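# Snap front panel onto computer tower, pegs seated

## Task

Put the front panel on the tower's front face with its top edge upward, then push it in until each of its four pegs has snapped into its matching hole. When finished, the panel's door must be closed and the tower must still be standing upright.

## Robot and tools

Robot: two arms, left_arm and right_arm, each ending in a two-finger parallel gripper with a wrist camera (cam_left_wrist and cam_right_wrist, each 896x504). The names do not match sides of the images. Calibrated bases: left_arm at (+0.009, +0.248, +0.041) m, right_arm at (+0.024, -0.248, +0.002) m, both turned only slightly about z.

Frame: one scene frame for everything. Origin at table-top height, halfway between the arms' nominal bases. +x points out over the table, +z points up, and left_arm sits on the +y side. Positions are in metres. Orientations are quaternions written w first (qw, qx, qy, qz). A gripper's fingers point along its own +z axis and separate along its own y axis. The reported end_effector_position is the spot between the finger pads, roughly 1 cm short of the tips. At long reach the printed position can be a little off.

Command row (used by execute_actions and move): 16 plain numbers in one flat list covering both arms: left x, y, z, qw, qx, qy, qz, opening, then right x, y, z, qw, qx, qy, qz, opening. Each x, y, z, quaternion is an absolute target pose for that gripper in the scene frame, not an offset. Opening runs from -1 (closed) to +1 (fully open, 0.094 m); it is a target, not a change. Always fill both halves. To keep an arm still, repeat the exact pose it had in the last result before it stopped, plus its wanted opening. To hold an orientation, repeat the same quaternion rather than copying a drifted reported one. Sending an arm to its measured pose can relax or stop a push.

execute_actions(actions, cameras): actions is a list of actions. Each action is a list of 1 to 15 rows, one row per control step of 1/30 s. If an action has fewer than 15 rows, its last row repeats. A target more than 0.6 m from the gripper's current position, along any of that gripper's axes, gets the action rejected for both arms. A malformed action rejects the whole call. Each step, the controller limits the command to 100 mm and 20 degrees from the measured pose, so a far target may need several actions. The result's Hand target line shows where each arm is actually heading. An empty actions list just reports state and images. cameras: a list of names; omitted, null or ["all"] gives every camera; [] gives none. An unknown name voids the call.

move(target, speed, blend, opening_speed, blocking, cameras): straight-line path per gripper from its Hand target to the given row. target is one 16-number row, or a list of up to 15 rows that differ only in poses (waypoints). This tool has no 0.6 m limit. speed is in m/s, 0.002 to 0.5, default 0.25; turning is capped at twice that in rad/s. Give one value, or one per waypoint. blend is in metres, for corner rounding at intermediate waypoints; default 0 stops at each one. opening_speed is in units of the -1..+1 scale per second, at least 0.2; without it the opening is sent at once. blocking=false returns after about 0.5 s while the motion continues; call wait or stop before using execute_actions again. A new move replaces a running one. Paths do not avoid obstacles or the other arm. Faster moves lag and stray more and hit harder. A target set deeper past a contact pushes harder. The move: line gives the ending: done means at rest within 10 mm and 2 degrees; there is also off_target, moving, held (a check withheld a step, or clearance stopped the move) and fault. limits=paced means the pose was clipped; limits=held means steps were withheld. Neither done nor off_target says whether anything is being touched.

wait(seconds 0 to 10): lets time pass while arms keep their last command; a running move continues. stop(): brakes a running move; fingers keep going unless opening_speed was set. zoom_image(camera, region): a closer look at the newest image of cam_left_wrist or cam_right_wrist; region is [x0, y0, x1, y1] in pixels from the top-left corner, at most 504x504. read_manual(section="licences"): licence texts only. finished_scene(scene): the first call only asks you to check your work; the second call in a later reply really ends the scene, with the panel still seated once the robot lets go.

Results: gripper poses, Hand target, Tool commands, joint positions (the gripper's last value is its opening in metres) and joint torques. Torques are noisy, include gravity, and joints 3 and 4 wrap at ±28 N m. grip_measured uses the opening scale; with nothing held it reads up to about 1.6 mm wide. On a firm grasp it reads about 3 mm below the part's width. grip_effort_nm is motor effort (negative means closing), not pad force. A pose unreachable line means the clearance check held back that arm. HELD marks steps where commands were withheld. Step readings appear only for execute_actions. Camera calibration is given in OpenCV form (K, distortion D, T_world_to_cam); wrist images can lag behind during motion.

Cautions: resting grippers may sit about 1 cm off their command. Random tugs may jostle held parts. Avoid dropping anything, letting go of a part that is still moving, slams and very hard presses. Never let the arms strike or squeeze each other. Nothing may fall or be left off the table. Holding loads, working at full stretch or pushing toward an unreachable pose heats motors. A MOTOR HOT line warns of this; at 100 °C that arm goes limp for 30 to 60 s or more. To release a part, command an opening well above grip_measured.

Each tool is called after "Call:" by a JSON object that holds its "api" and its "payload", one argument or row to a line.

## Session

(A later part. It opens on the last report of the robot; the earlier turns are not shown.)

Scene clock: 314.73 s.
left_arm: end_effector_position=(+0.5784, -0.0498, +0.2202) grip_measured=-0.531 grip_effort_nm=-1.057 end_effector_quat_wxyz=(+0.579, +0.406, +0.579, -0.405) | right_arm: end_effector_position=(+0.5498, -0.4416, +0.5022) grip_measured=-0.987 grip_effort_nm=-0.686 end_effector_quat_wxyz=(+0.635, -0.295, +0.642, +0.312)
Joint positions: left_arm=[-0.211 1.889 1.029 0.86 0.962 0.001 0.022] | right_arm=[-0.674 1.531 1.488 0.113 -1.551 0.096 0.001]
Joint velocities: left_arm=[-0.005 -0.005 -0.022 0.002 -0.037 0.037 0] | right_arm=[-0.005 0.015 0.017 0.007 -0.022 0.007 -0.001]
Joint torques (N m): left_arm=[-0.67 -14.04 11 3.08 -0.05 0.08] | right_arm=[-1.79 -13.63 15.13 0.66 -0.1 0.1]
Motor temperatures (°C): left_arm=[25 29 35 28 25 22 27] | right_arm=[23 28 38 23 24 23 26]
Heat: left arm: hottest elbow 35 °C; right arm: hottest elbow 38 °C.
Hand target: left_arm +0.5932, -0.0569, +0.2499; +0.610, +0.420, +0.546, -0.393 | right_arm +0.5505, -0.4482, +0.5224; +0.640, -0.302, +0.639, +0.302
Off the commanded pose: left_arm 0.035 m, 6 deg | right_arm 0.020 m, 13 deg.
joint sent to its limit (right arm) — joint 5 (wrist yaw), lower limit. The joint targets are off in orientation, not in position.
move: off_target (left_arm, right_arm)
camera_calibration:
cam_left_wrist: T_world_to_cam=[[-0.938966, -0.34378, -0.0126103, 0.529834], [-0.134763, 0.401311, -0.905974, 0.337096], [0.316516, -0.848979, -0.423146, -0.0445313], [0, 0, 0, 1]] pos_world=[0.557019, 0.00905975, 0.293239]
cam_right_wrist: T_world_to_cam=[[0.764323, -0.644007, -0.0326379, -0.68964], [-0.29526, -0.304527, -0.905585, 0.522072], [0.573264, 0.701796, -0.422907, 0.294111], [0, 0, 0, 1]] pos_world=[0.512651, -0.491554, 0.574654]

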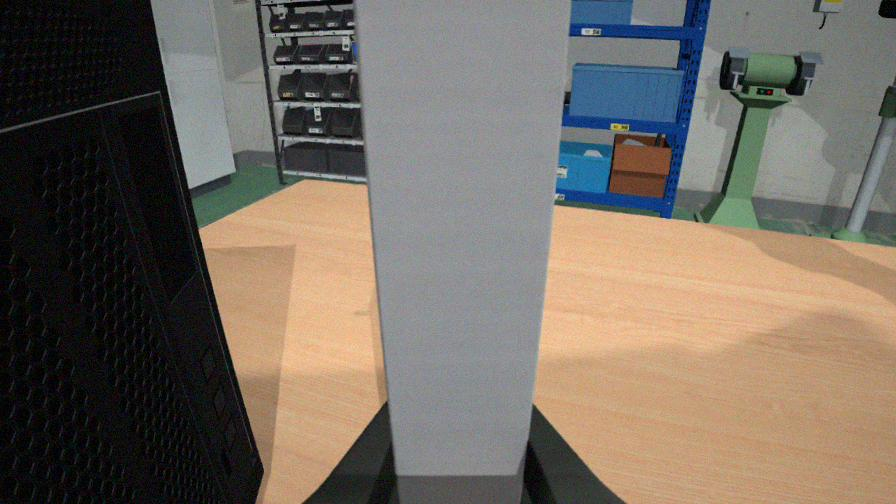

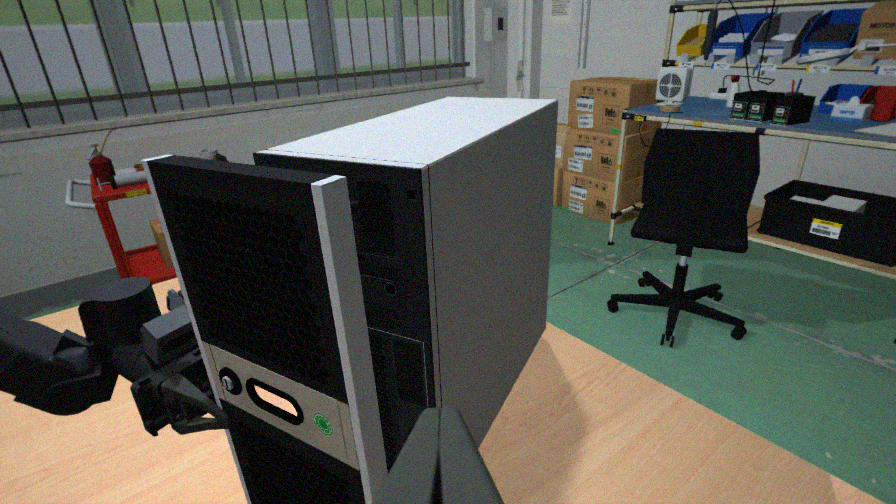

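Call:
{"api": "move", "payload": {
  "target": [0.647,-0.064,0.236,0.618,0.411,0.554,-0.383,-0.85,0.55,-0.45,0.52,0.6,-0.374,0.6,0.374,-1],
  "speed": 0.08
}}

Call:
{"api": "zoom_image", "payload": {
  "camera": "cam_right_wrist",
  "region": [150, 100, 500, 504]
}}

Scene clock: 348.17 s.
left_arm: end_effector_position=(+0.6275, -0.0602, +0.2094) grip_measured=-0.531 grip_effort_nm=-1.062 end_effector_quat_wxyz=(+0.592, +0.401, +0.576, -0.395) | right_arm: end_effector_position=(+0.5498, -0.4416, +0.5022) grip_measured=-0.987 grip_effort_nm=-0.681 end_effector_quat_wxyz=(+0.635, -0.295, +0.642, +0.313)
Joint positions: left_arm=[-0.211 2.003 1.176 0.851 0.936 0.001 0.022] | right_arm=[-0.674 1.531 1.488 0.113 -1.551 0.097 0.001]
Joint velocities: left_arm=[-0.015 -0.005 -0.012 0.002 -0.051 0.066 0] | right_arm=[-0.015 -0.005 -0.002 -0.007 -0.066 -0.037 0]
Joint torques (N m): left_arm=[0.32 -15.79 11.4 2.15 -0.12 0.12] | right_arm=[-2.2 -13.27 14.42 0.73 -0.05 0.04]
Motor temperatures (°C): left_arm=[25 31 37 28 25 22 27] | right_arm=[23 30 40 22 24 23 26]
Heat: left arm: hottest elbow 37 °C; right arm: hottest elbow 40 °C.
Hand target: left_arm +0.6453, -0.0624, +0.2356; +0.617, +0.410, +0.553, -0.382 | right_arm +0.5497, -0.4492, +0.5197; +0.641, -0.301, +0.639, +0.301
Off the commanded pose: left_arm 0.033 m, 4 deg | right_arm 0.020 m, 13 deg.
joint sent to its limit (right arm) — joint 5 (wrist yaw), lower limit. The joint targets are off in orientation, not in position.
move: off_target (left_arm, right_arm)
camera_calibration:
cam_left_wrist: T_world_to_cam=[[-0.929262, -0.368144, -0.0306889, 0.568486], [-0.125367, 0.392409, -0.911207, 0.332717], [0.347498, -0.842903, -0.410804, -0.0951646], [0, 0, 0, 1]] pos_world=[0.603054, -0.00149109, 0.281527]
cam_right_wrist: T_world_to_cam=[[0.764304, -0.643991, -0.0334003, -0.689239], [-0.295796, -0.304091, -0.905557, 0.522545], [0.573013, 0.702, -0.422908, 0.29434], [0, 0, 0, 1]] pos_world=[0.512694, -0.491589, 0.574652]

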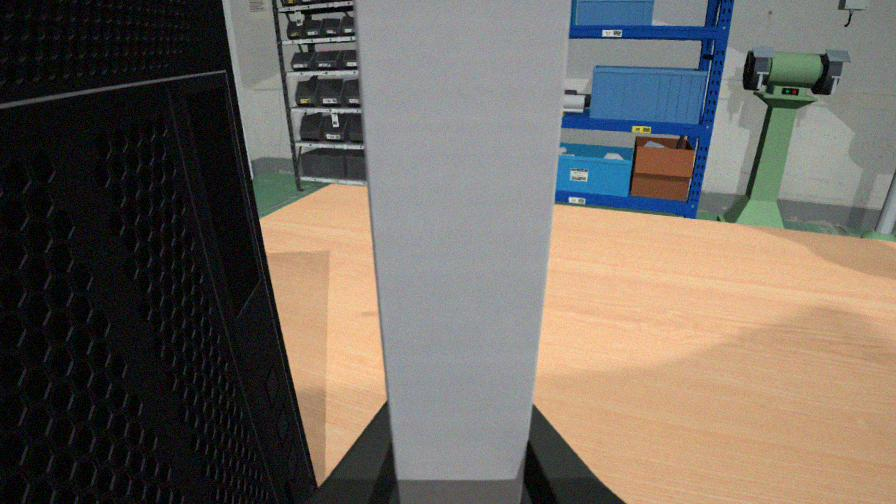

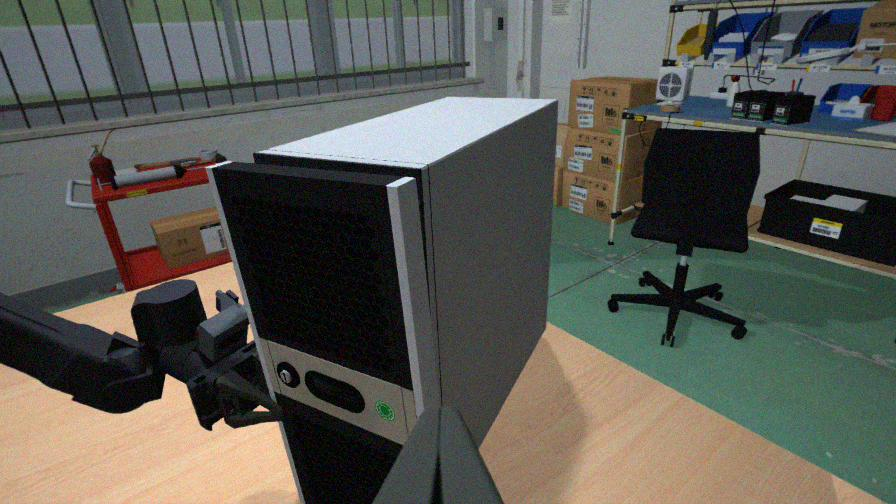

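Scaled by 1.248 from the camera's 896x504 image, which has a finer 1280x720 frame.

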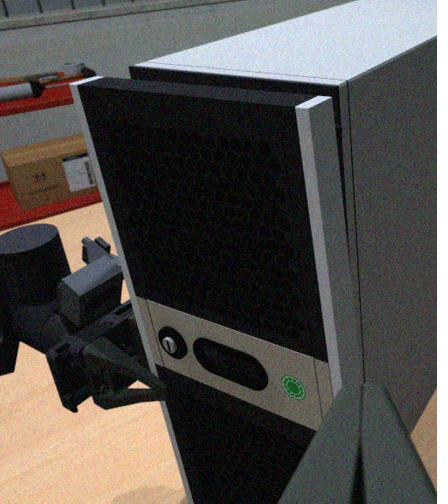

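Call:
{"api": "zoom_image", "payload": {
  "camera": "cam_right_wrist",
  "region": [360, 140, 500, 440]
}}

Call:
{"api": "zoom_image", "payload": {
  "camera": "cam_right_wrist",
  "region": [200, 130, 460, 230]
}}

Scaled by 1.680 from the camera's 896x504 image, which has a finer 1280x720 frame.

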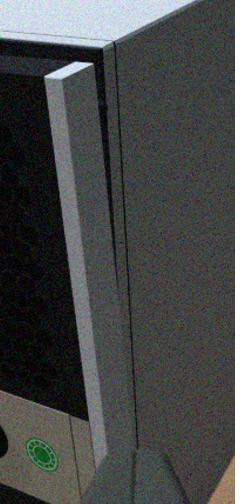

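Scaled by 1.938 from the camera's 896x504 image, which has a finer 1280x720 frame.

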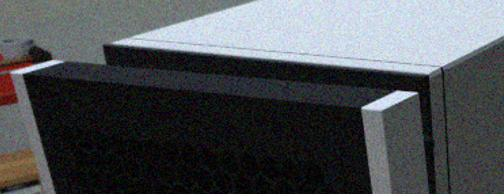

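Call:
{"api": "move", "payload": {
  "target": [0.662,-0.061,0.236,0.612,0.406,0.564,-0.384,-0.85,0.55,-0.45,0.52,0.6,-0.374,0.6,0.374,-1],
  "speed": 0.04
}}

Call:
{"api": "zoom_image", "payload": {
  "camera": "cam_right_wrist",
  "region": [360, 140, 500, 440]
}}

Call:
{"api": "zoom_image", "payload": {
  "camera": "cam_right_wrist",
  "region": [200, 130, 460, 230]
}}

Scene clock: 383.97 s.
left_arm: end_effector_position=(+0.6414, -0.0601, +0.2096) grip_measured=-0.531 grip_effort_nm=-1.062 end_effector_quat_wxyz=(+0.586, +0.397, +0.585, -0.396) | right_arm: end_effector_position=(+0.5498, -0.4416, +0.5022) grip_measured=-0.987 grip_effort_nm=-0.681 end_effector_quat_wxyz=(+0.635, -0.295, +0.642, +0.313)
Joint positions: left_arm=[-0.206 2.018 1.219 0.799 0.936 0.001 0.022] | right_arm=[-0.674 1.531 1.488 0.113 -1.551 0.097 0.001]
Joint velocities: left_arm=[-0.005 -0.005 0.017 -0.002 0.081 -0.066 0] | right_arm=[0.005 -0.005 -0.002 -0.002 -0.051 -0.11 -0.001]
Joint torques (N m): left_arm=[0.79 -15.91 11.82 2.25 -0.08 0.12] | right_arm=[-2.2 -13.45 14.45 0.57 -0.04 0.07]
Motor temperatures (°C): left_arm=[25 30 37 28 25 22 27] | right_arm=[23 30 41 22 24 23 26]
Heat: left arm: hottest elbow 37 °C; right arm: hottest elbow 41 °C.
Hand target: left_arm +0.6602, -0.0598, +0.2356; +0.611, +0.405, +0.563, -0.383 | right_arm +0.5497, -0.4492, +0.5197; +0.641, -0.301, +0.639, +0.301
Off the commanded pose: left_arm 0.033 m, 4 deg | right_arm 0.020 m, 13 deg.
joint sent to its limit (right arm) — joint 5 (wrist yaw), lower limit. The joint targets are off in orientation, not in position.
move: off_target (left_arm, right_arm)
camera_calibration:
cam_left_wrist: T_world_to_cam=[[-0.927754, -0.372979, -0.0126048, 0.576383], [-0.147251, 0.396891, -0.905977, 0.347833], [0.342913, -0.838668, -0.423139, -0.0940126], [0, 0, 0, 1]] pos_world=[0.618199, -0.00191845, 0.282613]
cam_right_wrist: T_world_to_cam=[[0.764304, -0.643991, -0.0334003, -0.689239], [-0.295796, -0.304091, -0.905557, 0.522545], [0.573013, 0.702, -0.422908, 0.29434], [0, 0, 0, 1]] pos_world=[0.512694, -0.491589, 0.574652]

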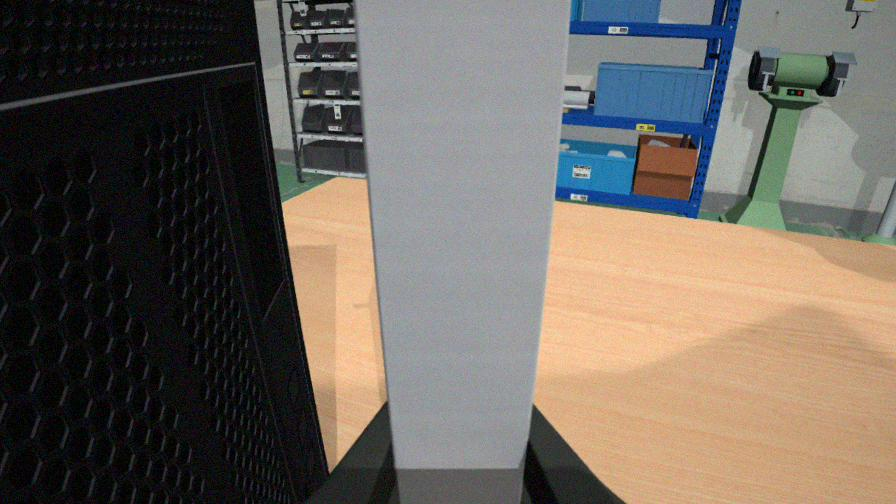

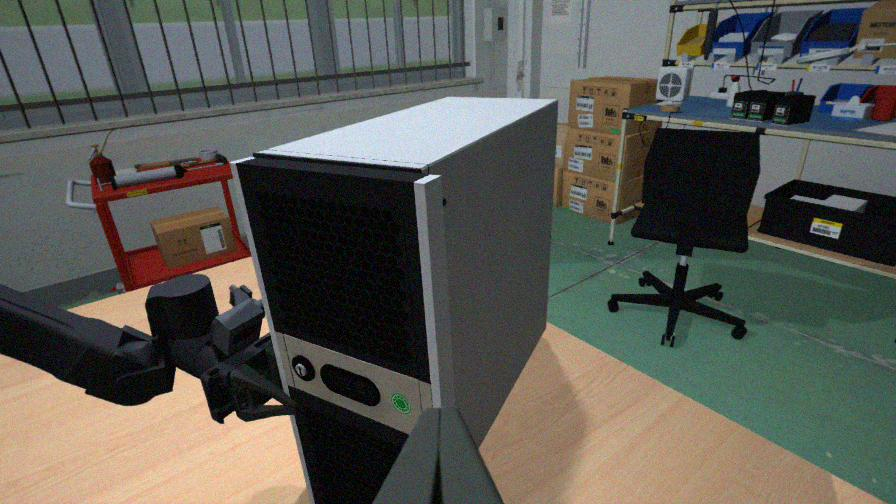

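Scaled by 1.680 from the camera's 896x504 image, which has a finer 1280x720 frame.

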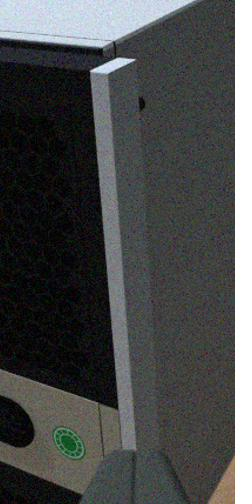

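Scaled by 1.938 from the camera's 896x504 image, which has a finer 1280x720 frame.

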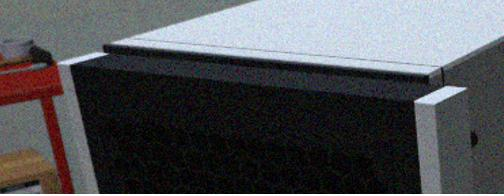

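Call:
{"api": "zoom_image", "payload": {
  "camera": "cam_right_wrist",
  "region": [400, 160, 480, 240]
}}

Call:
{"api": "zoom_image", "payload": {
  "camera": "cam_right_wrist",
  "region": [220, 130, 300, 210]
}}

Scaled by 6.300 from the camera's 896x504 image, which has a finer 1280x720 frame.

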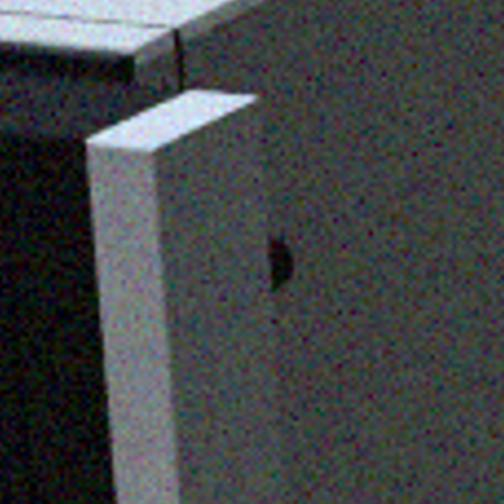

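Scaled by 6.300 from the camera's 896x504 image, which has a finer 1280x720 frame.

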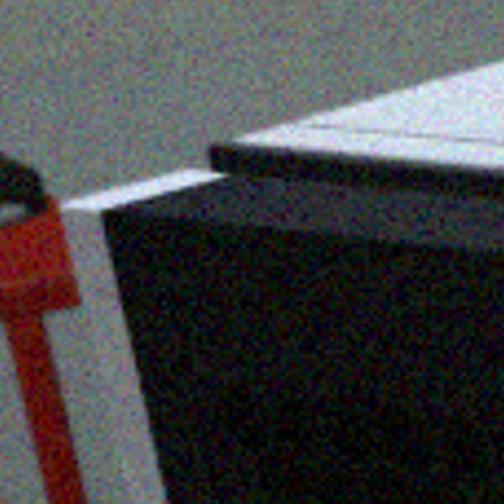

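Call:
{"api": "move", "payload": {
  "target": [0.638,-0.056,0.236,0.612,0.406,0.564,-0.384,-0.85,0.46,-0.17,0.62,0.3,-0.06,0.94,0.13,-1],
  "speed": 0.15
}}

Call:
{"api": "zoom_image", "payload": {
  "camera": "cam_right_wrist",
  "region": [250, 0, 700, 400]
}}

Scene clock: 434.53 s.
left_arm: end_effector_position=(+0.6340, -0.0579, +0.1980) grip_measured=-0.531 grip_effort_nm=-1.072 end_effector_quat_wxyz=(+0.579, +0.393, +0.593, -0.398) | right_arm: end_effector_position=(+0.4580, -0.1772, +0.6030) grip_measured=-0.987 grip_effort_nm=-0.686 end_effector_quat_wxyz=(+0.323, -0.064, +0.936, +0.122)
Joint positions: left_arm=[-0.206 2.018 1.19 0.806 0.933 0.001 0.022] | right_arm=[0.064 1.394 2.196 -1.699 -0.226 0.019 0.001]
Joint velocities: left_arm=[-0.005 0.005 -0.017 0.002 -0.081 -0.066 0.001] | right_arm=[-0.015 0.005 -0.012 0.002 -0.007 0.037 0.001]
Joint torques (N m): left_arm=[0.44 -19.14 7.94 3.19 -0.08 0.11] | right_arm=[-0.56 -9.35 11.47 0.75 0.04 0.04]
Motor temperatures (°C): left_arm=[25 32 39 28 24 22 27] | right_arm=[23 30 43 22 24 23 26]
Heat: left arm: hottest elbow 39 °C; right arm: hottest elbow 43 °C.
Hand target: left_arm +0.6374, -0.0561, +0.2357; +0.611, +0.405, +0.563, -0.383 | right_arm +0.4551, -0.1733, +0.6173; +0.337, -0.063, +0.931, +0.124
Off the commanded pose: left_arm 0.038 m, 5 deg | right_arm 0.019 m, 3 deg.
joint sent to its limit (right arm) — joint 4 (wrist pitch), lower limit. The joint targets are off in position and orientation.
move: off_target (left_arm, right_arm)
camera_calibration:
cam_left_wrist: T_world_to_cam=[[-0.926833, -0.375434, 0.00545044, 0.565888], [-0.16798, 0.401622, -0.900268, 0.347663], [0.335803, -0.835313, -0.435303, -0.0874035], [0, 0, 0, 1]] pos_world=[0.612235, -0.000184703, 0.271859]
cam_right_wrist: T_world_to_cam=[[0.183122, -0.966917, -0.177588, -0.149537], [-0.961479, -0.138481, -0.237449, 0.598457], [0.205001, 0.21423, -0.955029, 0.606919], [0, 0, 0, 1]] pos_world=[0.478368, -0.191735, 0.695172]

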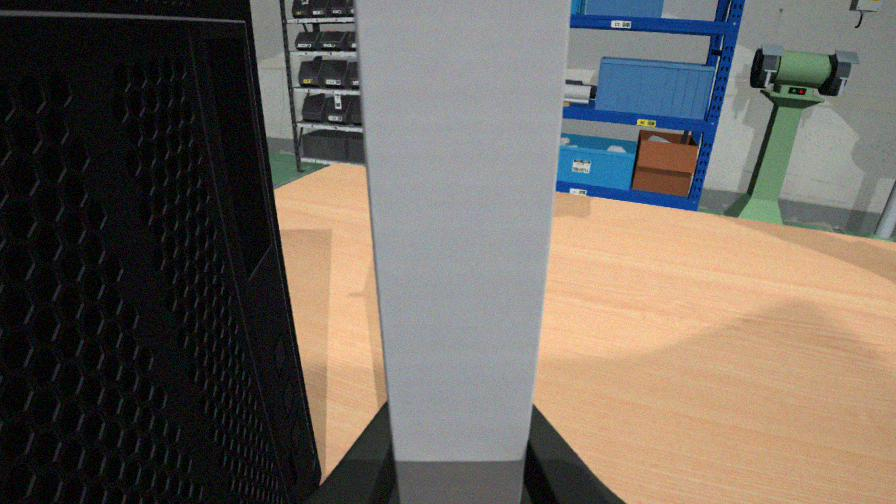

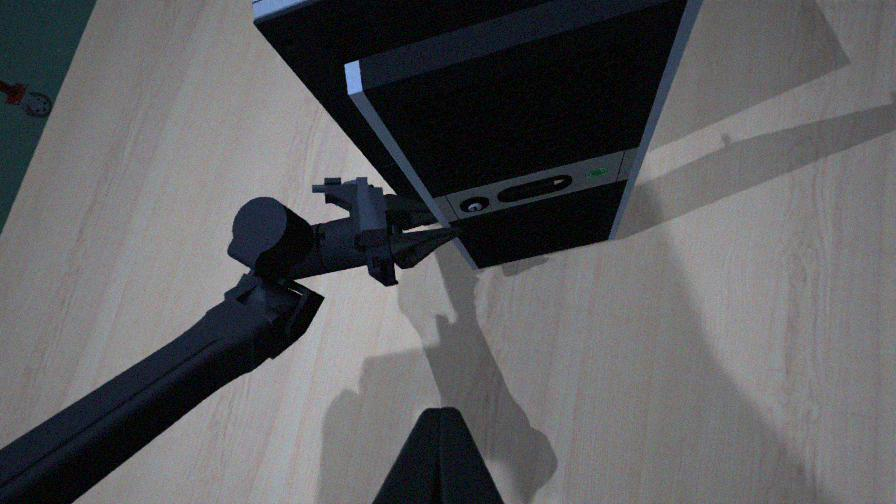

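Scaled by 1.120 from the camera's 896x504 image, which has a finer 1280x720 frame.

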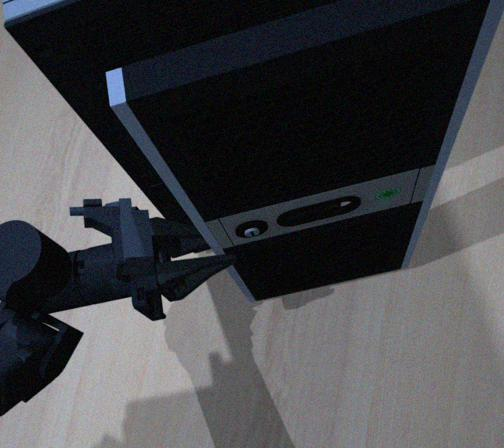

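Call:
{"api": "move", "payload": {
  "target": [0.625,-0.024,0.247,0.612,0.406,0.564,-0.384,-0.85,0.46,-0.17,0.62,0.3,-0.06,0.94,0.13,-1],
  "speed": 0.1
}}

Call:
{"api": "move", "payload": {
  "target": [0.625,-0.024,0.247,0.612,0.406,0.564,-0.384,-0.85,0.55,-0.45,0.52,0.6,-0.374,0.6,0.374,-1]
}}

Call:
{"api": "zoom_image", "payload": {
  "camera": "cam_right_wrist",
  "region": [200, 100, 480, 300]
}}

Scene clock: 462.87 s.
left_arm: end_effector_position=(+0.6240, -0.0244, +0.2091) grip_measured=-0.531 grip_effort_nm=-1.067 end_effector_quat_wxyz=(+0.583, +0.392, +0.592, -0.395) | right_arm: end_effector_position=(+0.4614, -0.1752, +0.6056) grip_measured=-0.987 grip_effort_nm=-0.686 end_effector_quat_wxyz=(+0.324, -0.055, +0.935, +0.128)
Joint positions: left_arm=[-0.154 1.966 1.132 0.819 0.977 0.001 0.022] | right_arm=[0.066 1.405 2.213 -1.699 -0.232 0.041 0.001]
Joint velocities: left_arm=[-0.005 -0.015 -0.002 -0.007 0.051 -0.051 0] | right_arm=[0.005 -0.005 0.007 0.017 -0.007 -0.007 0]
Joint torques (N m): left_arm=[0.21 -18.37 7.69 3.02 0.1 0.06] | right_arm=[-0.85 -8.7 11.49 0.77 -0.27 0.07]
Motor temperatures (°C): left_arm=[25 34 36 28 24 22 28] | right_arm=[23 30 45 22 24 23 26]
Heat: left arm: hottest elbow 36 °C; right arm: hottest elbow 45 °C.
Hand target: left_arm +0.6246, -0.0243, +0.2466; +0.611, +0.404, +0.563, -0.383 | right_arm +0.4597, -0.1700, +0.6190; +0.336, -0.056, +0.931, +0.134
Off the commanded pose: left_arm 0.038 m, 5 deg | right_arm 0.015 m, 3 deg.
joint sent to its limit (right arm) — joint 4 (wrist pitch), lower limit. The joint targets are off in orientation, not in position.
move: off_target (left_arm, right_arm)
camera_calibration:
cam_left_wrist: T_world_to_cam=[[-0.923957, -0.382495, 0.000649444, 0.568177], [-0.165515, 0.398288, -0.902203, 0.341306], [0.34483, -0.833705, -0.43131, -0.05769], [0, 0, 0, 1]] pos_world=[0.601356, 0.03329, 0.282677]
cam_right_wrist: T_world_to_cam=[[0.172013, -0.965537, -0.195319, -0.131679], [-0.963048, -0.123112, -0.239545, 0.607302], [0.207244, 0.229306, -0.951036, 0.607571], [0, 0, 0, 1]] pos_world=[0.481596, -0.191695, 0.697578]

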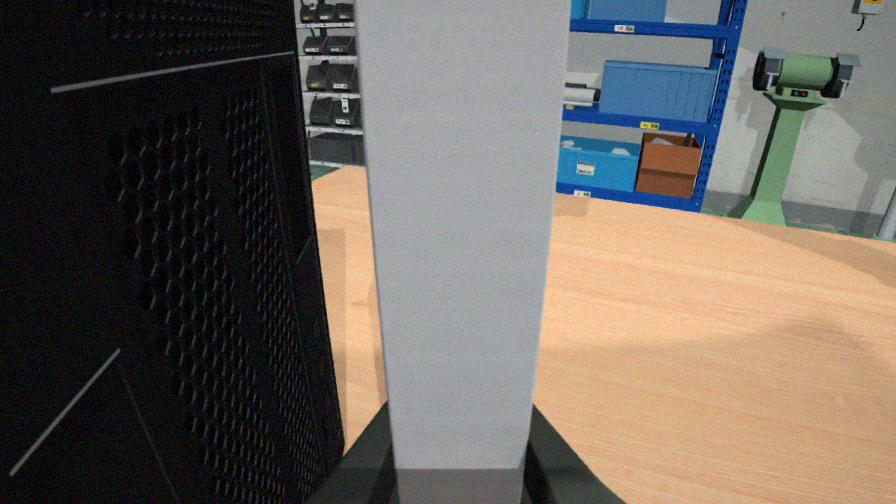

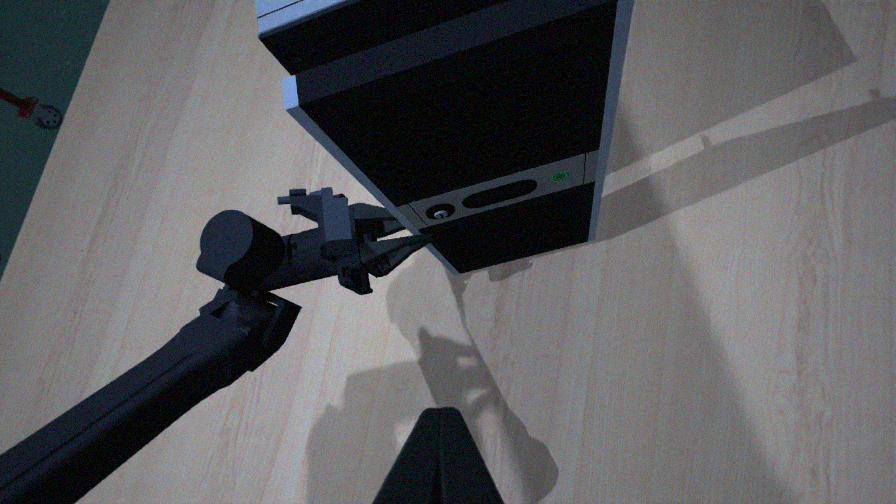

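Scene clock: 466.10 s.
left_arm: end_effector_position=(+0.6226, -0.0242, +0.2072) grip_measured=-0.531 grip_effort_nm=-1.057 end_effector_quat_wxyz=(+0.581, +0.391, +0.594, -0.396) | right_arm: end_effector_position=(+0.5521, -0.4395, +0.4995) grip_measured=-0.987 grip_effort_nm=-0.676 end_effector_quat_wxyz=(+0.619, -0.287, +0.653, +0.329)
Joint positions: left_arm=[-0.154 1.966 1.127 0.819 0.978 0.001 0.022] | right_arm=[-0.668 1.651 1.815 -1.214 -1.551 -0.975 0.001]
Joint velocities: left_arm=[-0.005 0.015 -0.007 0.007 -0.007 -0.007 -0.001] | right_arm=[0.005 0.005 -0.002 0.007 -0.066 0.066 0]
Joint torques (N m): left_arm=[0.21 -18.78 8.01 3 0.12 0.07] | right_arm=[-1.9 -15.09 14.06 1.06 -0.78 -0.16]
Motor temperatures (°C): left_arm=[25 33 35 28 24 22 28] | right_arm=[23 30 44 22 24 23 26]
Heat: left arm: hottest elbow 35 °C; right arm: hottest elbow 44 °C.
Hand target: left_arm +0.6247, -0.0240, +0.2463; +0.611, +0.405, +0.563, -0.383 | right_arm +0.5520, -0.4444, +0.5196; +0.631, -0.306, +0.643, +0.307
Off the commanded pose: left_arm 0.040 m, 5 deg | right_arm 0.023 m, 13 deg.
joint sent to its limit (right arm) — joint 5 (wrist yaw), lower limit. The joint targets are off in position and orientation.
move: off_target (left_arm, right_arm)
camera_calibration:
cam_left_wrist: T_world_to_cam=[[-0.924237, -0.381792, 0.00444762, 0.566365], [-0.169256, 0.399236, -0.90109, 0.341352], [0.342253, -0.833574, -0.43361, -0.0557823], [0, 0, 0, 1]] pos_world=[0.600323, 0.0334551, 0.280882]
cam_right_wrist: T_world_to_cam=[[0.771335, -0.63131, -0.0805628, -0.664439], [-0.335221, -0.295408, -0.894629, 0.541552], [0.540989, 0.717065, -0.439487, 0.323007], [0, 0, 0, 1]] pos_world=[0.519302, -0.491105, 0.572916]

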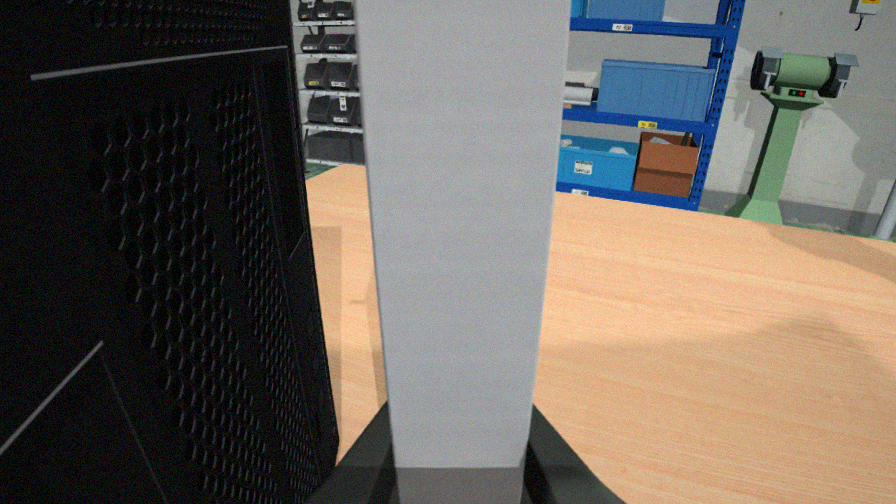

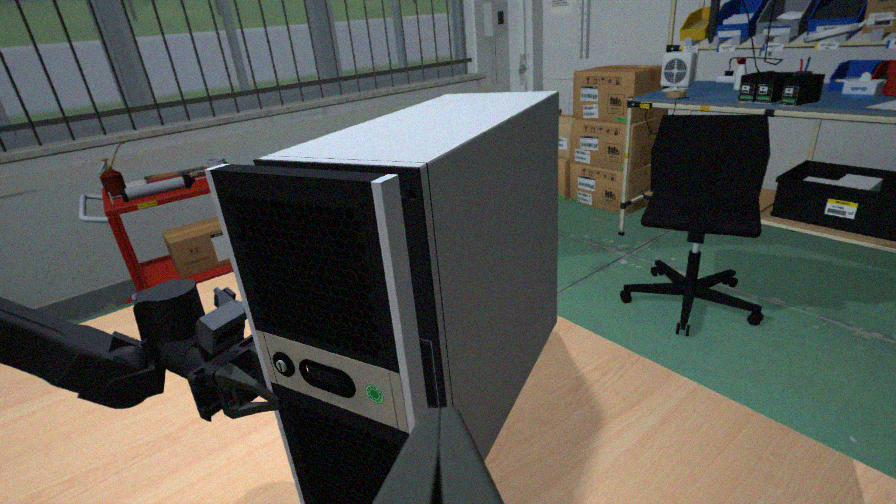

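Scaled by 1.800 from the camera's 896x504 image, which has a finer 1280x720 frame.

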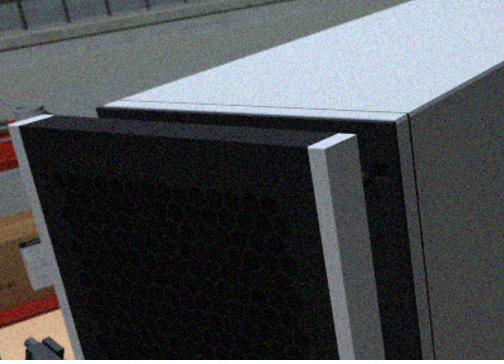

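Call:
{"api": "execute_actions", "payload": {
  "actions": []
}}

Call:
{"api": "zoom_image", "payload": {
  "camera": "cam_right_wrist",
  "region": [340, 130, 500, 250]
}}

Scene clock: 502.90 s.
left_arm: end_effector_position=(+0.6226, -0.0242, +0.2072) grip_measured=-0.531 grip_effort_nm=-1.067 end_effector_quat_wxyz=(+0.581, +0.391, +0.594, -0.396) | right_arm: end_effector_position=(+0.5521, -0.4395, +0.4995) grip_measured=-0.987 grip_effort_nm=-0.686 end_effector_quat_wxyz=(+0.619, -0.287, +0.653, +0.329)
Joint positions: left_arm=[-0.154 1.966 1.127 0.819 0.978 0.001 0.022] | right_arm=[-0.668 1.651 1.815 -1.214 -1.551 -0.975 0.001]
Joint velocities: left_arm=[-0.015 0.005 -0.017 -0.012 -0.051 -0.037 0] | right_arm=[-0.005 0.005 -0.002 -0.007 -0.081 0.022 0]
Joint torques (N m): left_arm=[-0.09 -18.78 7.94 3.1 0.11 0.07] | right_arm=[-1.85 -14.68 14.32 0.9 -0.78 -0.16]
Motor temperatures (°C): left_arm=[25 31 34 28 24 22 28] | right_arm=[23 32 47 22 24 23 26]
Heat: left arm: hottest elbow 34 °C; right arm: hottest elbow 47 °C.
Hand target: left_arm +0.6247, -0.0240, +0.2463; +0.611, +0.405, +0.563, -0.383 | right_arm +0.5519, -0.4444, +0.5196; +0.631, -0.306, +0.643, +0.307
Tool commands: left_gripper/opening=-0.85 right_gripper/opening=-1.0
Off the commanded pose: left_arm 0.040 m, 5 deg | right_arm 0.023 m, 13 deg.
camera_calibration:
cam_left_wrist: T_world_to_cam=[[-0.924237, -0.381792, 0.00444762, 0.566365], [-0.169256, 0.399236, -0.90109, 0.341352], [0.342253, -0.833574, -0.43361, -0.0557823], [0, 0, 0, 1]] pos_world=[0.600323, 0.0334551, 0.280882]
cam_right_wrist: T_world_to_cam=[[0.771335, -0.63131, -0.0805628, -0.664439], [-0.335221, -0.295408, -0.894629, 0.541552], [0.540989, 0.717065, -0.439487, 0.323007], [0, 0, 0, 1]] pos_world=[0.519302, -0.491105, 0.572916]

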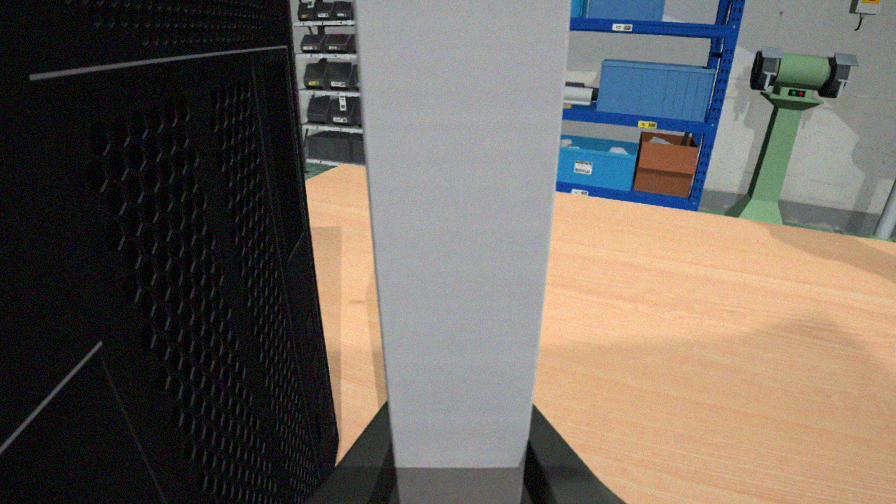

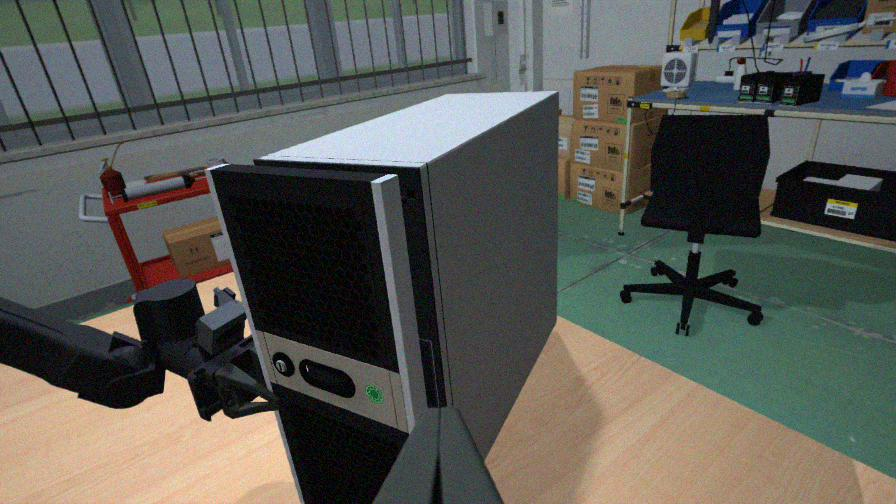

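Scaled by 3.150 from the camera's 896x504 image, which has a finer 1280x720 frame.

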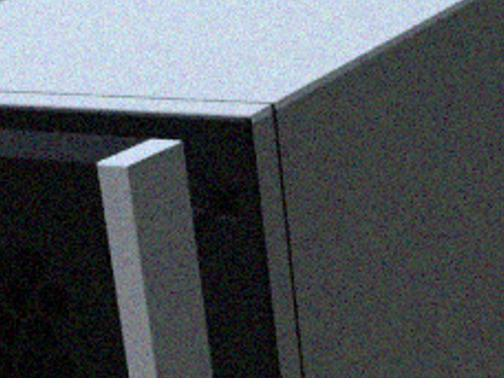

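Call:
{"api": "move", "payload": {
  "target": [0.634,-0.021,0.247,0.617,0.411,0.556,-0.383,-0.85,0.55,-0.45,0.52,0.6,-0.374,0.6,0.374,-1],
  "speed": 0.04
}}

Call:
{"api": "zoom_image", "payload": {
  "camera": "cam_right_wrist",
  "region": [200, 60, 480, 260]
}}

Call:
{"api": "zoom_image", "payload": {
  "camera": "cam_right_wrist",
  "region": [360, 150, 460, 225]
}}

Scene clock: 516.53 s.
left_arm: end_effector_position=(+0.6211, -0.0227, +0.2094) grip_measured=-0.531 grip_effort_nm=-1.062 end_effector_quat_wxyz=(+0.583, +0.397, +0.587, -0.398) | right_arm: end_effector_position=(+0.5521, -0.4423, +0.5001) grip_measured=-0.987 grip_effort_nm=-0.686 end_effector_quat_wxyz=(+0.622, -0.290, +0.651, +0.323)
Joint positions: left_arm=[-0.149 1.966 1.127 0.831 0.995 0.001 0.022] | right_arm=[-0.673 1.651 1.815 -1.199 -1.551 -0.975 0.001]
Joint velocities: left_arm=[-0.005 0.015 -0.007 0.017 -0.066 0.007 0.001] | right_arm=[0.005 -0.024 -0.017 -0.027 -0.022 0.022 0]
Joint torques (N m): left_arm=[1.03 -17.2 9.92 3.19 0.1 0.06] | right_arm=[-2.02 -15.09 13.5 0.9 -0.74 -0.08]
Motor temperatures (°C): left_arm=[25 31 34 28 24 22 28] | right_arm=[23 32 48 22 25 23 26]
Heat: left arm: hottest elbow 34 °C; right arm: hottest elbow 48 °C.
Hand target: left_arm +0.6326, -0.0205, +0.2467; +0.615, +0.410, +0.555, -0.382 | right_arm +0.5495, -0.4491, +0.5195; +0.634, -0.306, +0.643, +0.301
Off the commanded pose: left_arm 0.040 m, 6 deg | right_arm 0.021 m, 13 deg.
joint sent to its limit (right arm) — joint 5 (wrist yaw), lower limit. The joint targets are off in orientation, not in position.
move: off_target (left_arm, right_arm)
camera_calibration:
cam_left_wrist: T_world_to_cam=[[-0.928959, -0.370131, -0.00622737, 0.570964], [-0.152804, 0.398722, -0.904252, 0.332938], [0.337175, -0.839061, -0.426954, -0.0514303], [0, 0, 0, 1]] pos_world=[0.598617, 0.0354287, 0.282658]
cam_right_wrist: T_world_to_cam=[[0.769538, -0.63521, -0.0657312, -0.674311], [-0.32595, -0.302183, -0.895791, 0.533694], [0.549152, 0.71077, -0.439588, 0.31806], [0, 0, 0, 1]] pos_world=[0.518202, -0.493123, 0.57357]

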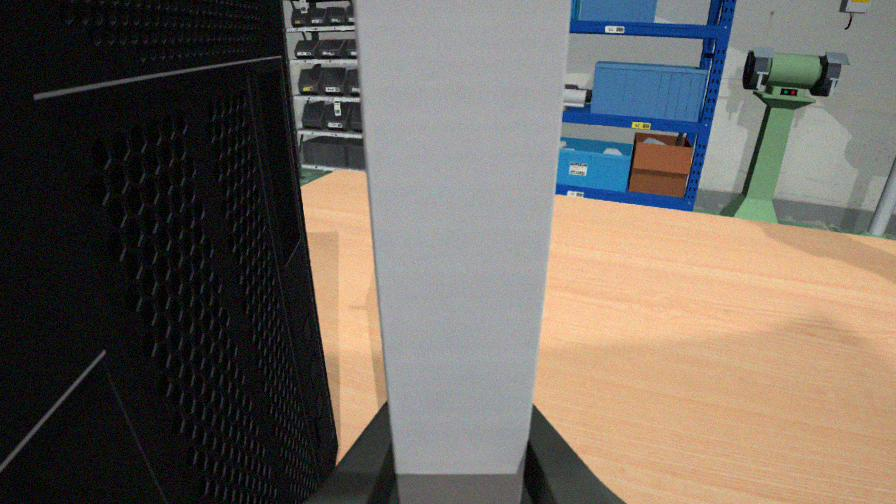

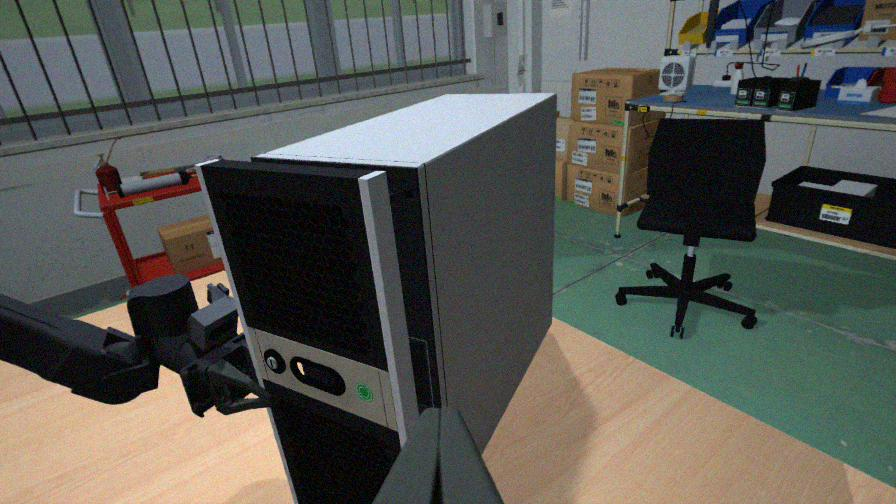

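Scaled by 1.800 from the camera's 896x504 image, which has a finer 1280x720 frame.

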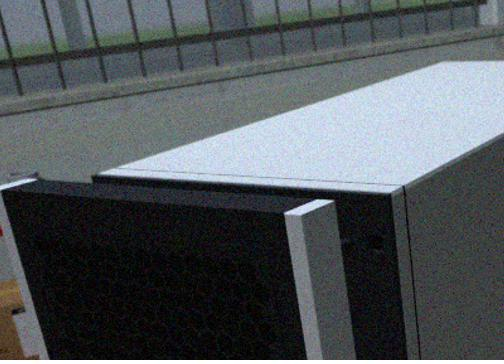

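Scaled by 5.040 from the camera's 896x504 image, which has a finer 1280x720 frame.

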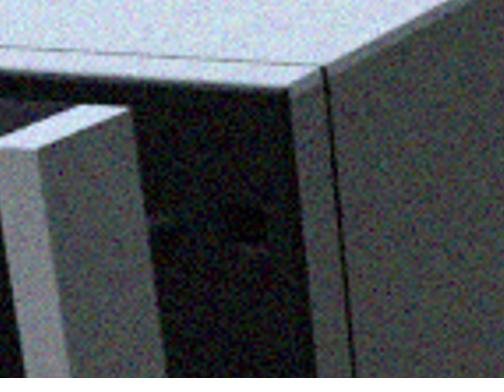

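Call:
{"api": "move", "payload": {
  "target": [0.637,-0.020,0.247,0.617,0.411,0.556,-0.383,-0.85,0.66,-0.36,0.54,0.57,-0.39,0.57,0.44,-1],
  "speed": 0.15
}}

Call:
{"api": "zoom_image", "payload": {
  "camera": "cam_right_wrist",
  "region": [200, 60, 480, 260]
}}

Scene clock: 540.33 s.
left_arm: end_effector_position=(+0.6214, -0.0210, +0.2095) grip_measured=-0.531 grip_effort_nm=-1.053 end_effector_quat_wxyz=(+0.583, +0.397, +0.587, -0.398) | right_arm: end_effector_position=(+0.6570, -0.3620, +0.5249) grip_measured=-0.987 grip_effort_nm=-0.686 end_effector_quat_wxyz=(+0.578, -0.347, +0.623, +0.398)
Joint positions: left_arm=[-0.146 1.966 1.127 0.832 0.998 0.001 0.022] | right_arm=[-0.459 1.896 2.204 -1.195 -1.551 -0.793 0.001]
Joint velocities: left_arm=[-0.015 -0.024 -0.007 -0.002 -0.022 0.022 -0.001] | right_arm=[-0.015 0.005 -0.002 -0.002 -0.007 0.022 0.001]
Joint torques (N m): left_arm=[0.79 -16.97 10.44 3.03 0.11 0.07] | right_arm=[-0.85 -17.32 14.3 1.17 -0.68 0.08]
Motor temperatures (°C): left_arm=[25 31 34 28 24 22 28] | right_arm=[23 33 48 22 25 23 26]
Heat: left arm: hottest elbow 34 °C; right arm: hottest elbow 48 °C.
Hand target: left_arm +0.6353, -0.0192, +0.2468; +0.615, +0.410, +0.555, -0.382 | right_arm +0.6594, -0.3598, +0.5400; +0.585, -0.360, +0.614, +0.389
Off the commanded pose: left_arm 0.041 m, 6 deg | right_arm 0.016 m, 9 deg.
joint sent to its limit (right arm) — joint 5 (wrist yaw), lower limit. The joint targets are off in orientation, not in position.
move: off_target (left_arm, right_arm)
camera_calibration:
cam_left_wrist: T_world_to_cam=[[-0.928956, -0.370132, -0.00653541, 0.57196], [-0.152469, 0.398635, -0.904347, 0.332193], [0.337333, -0.839102, -0.426748, -0.0502522], [0, 0, 0, 1]] pos_world=[0.598927, 0.0371102, 0.282711]
cam_right_wrist: T_world_to_cam=[[0.883028, -0.458553, -0.0999548, -0.695081], [-0.282261, -0.348737, -0.893706, 0.567718], [0.374953, 0.817381, -0.437377, 0.36618], [0, 0, 0, 1]] pos_world=[0.63672, -0.420055, 0.598055]

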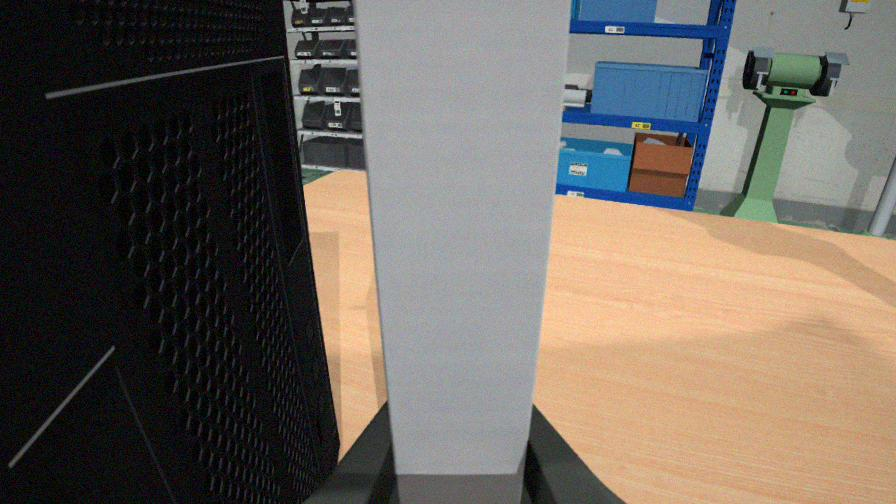

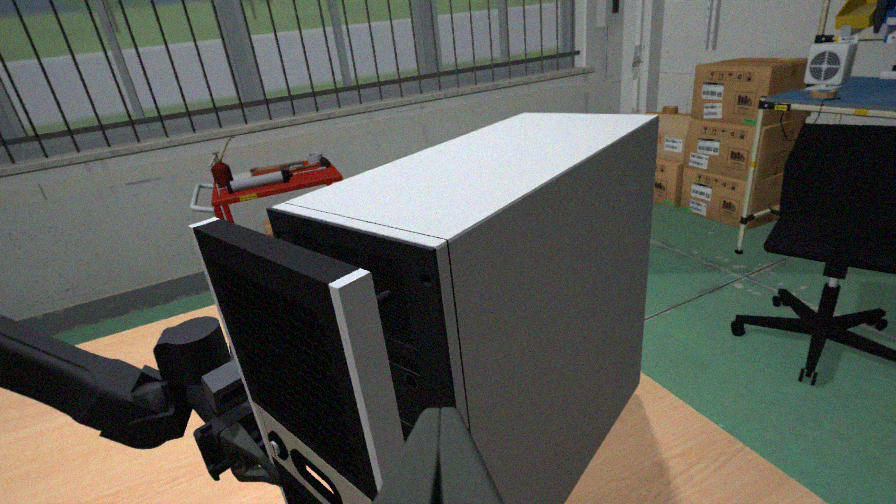

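Scaled by 1.800 from the camera's 896x504 image, which has a finer 1280x720 frame.

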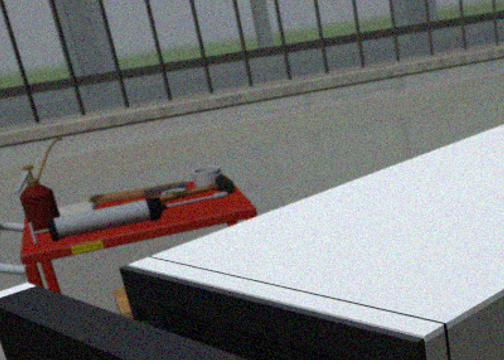

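Much better view.

Call:
{"api": "zoom_image", "payload": {
  "camera": "cam_right_wrist",
  "region": [320, 210, 480, 330]
}}

Call:
{"api": "zoom_image", "payload": {
  "camera": "cam_right_wrist",
  "region": [180, 180, 460, 380]
}}

Scaled by 3.150 from the camera's 896x504 image, which has a finer 1280x720 frame.

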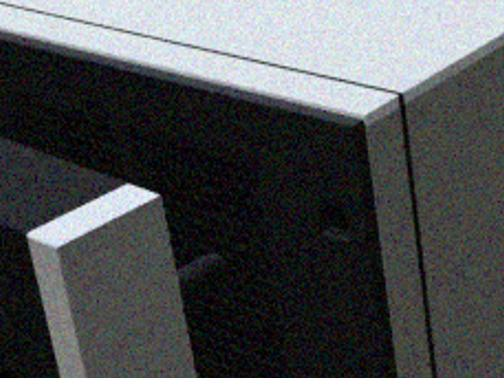

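Scaled by 1.800 from the camera's 896x504 image, which has a finer 1280x720 frame.

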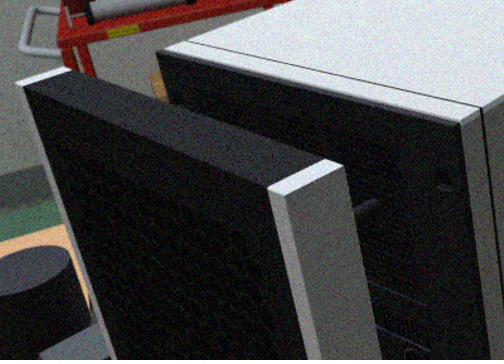

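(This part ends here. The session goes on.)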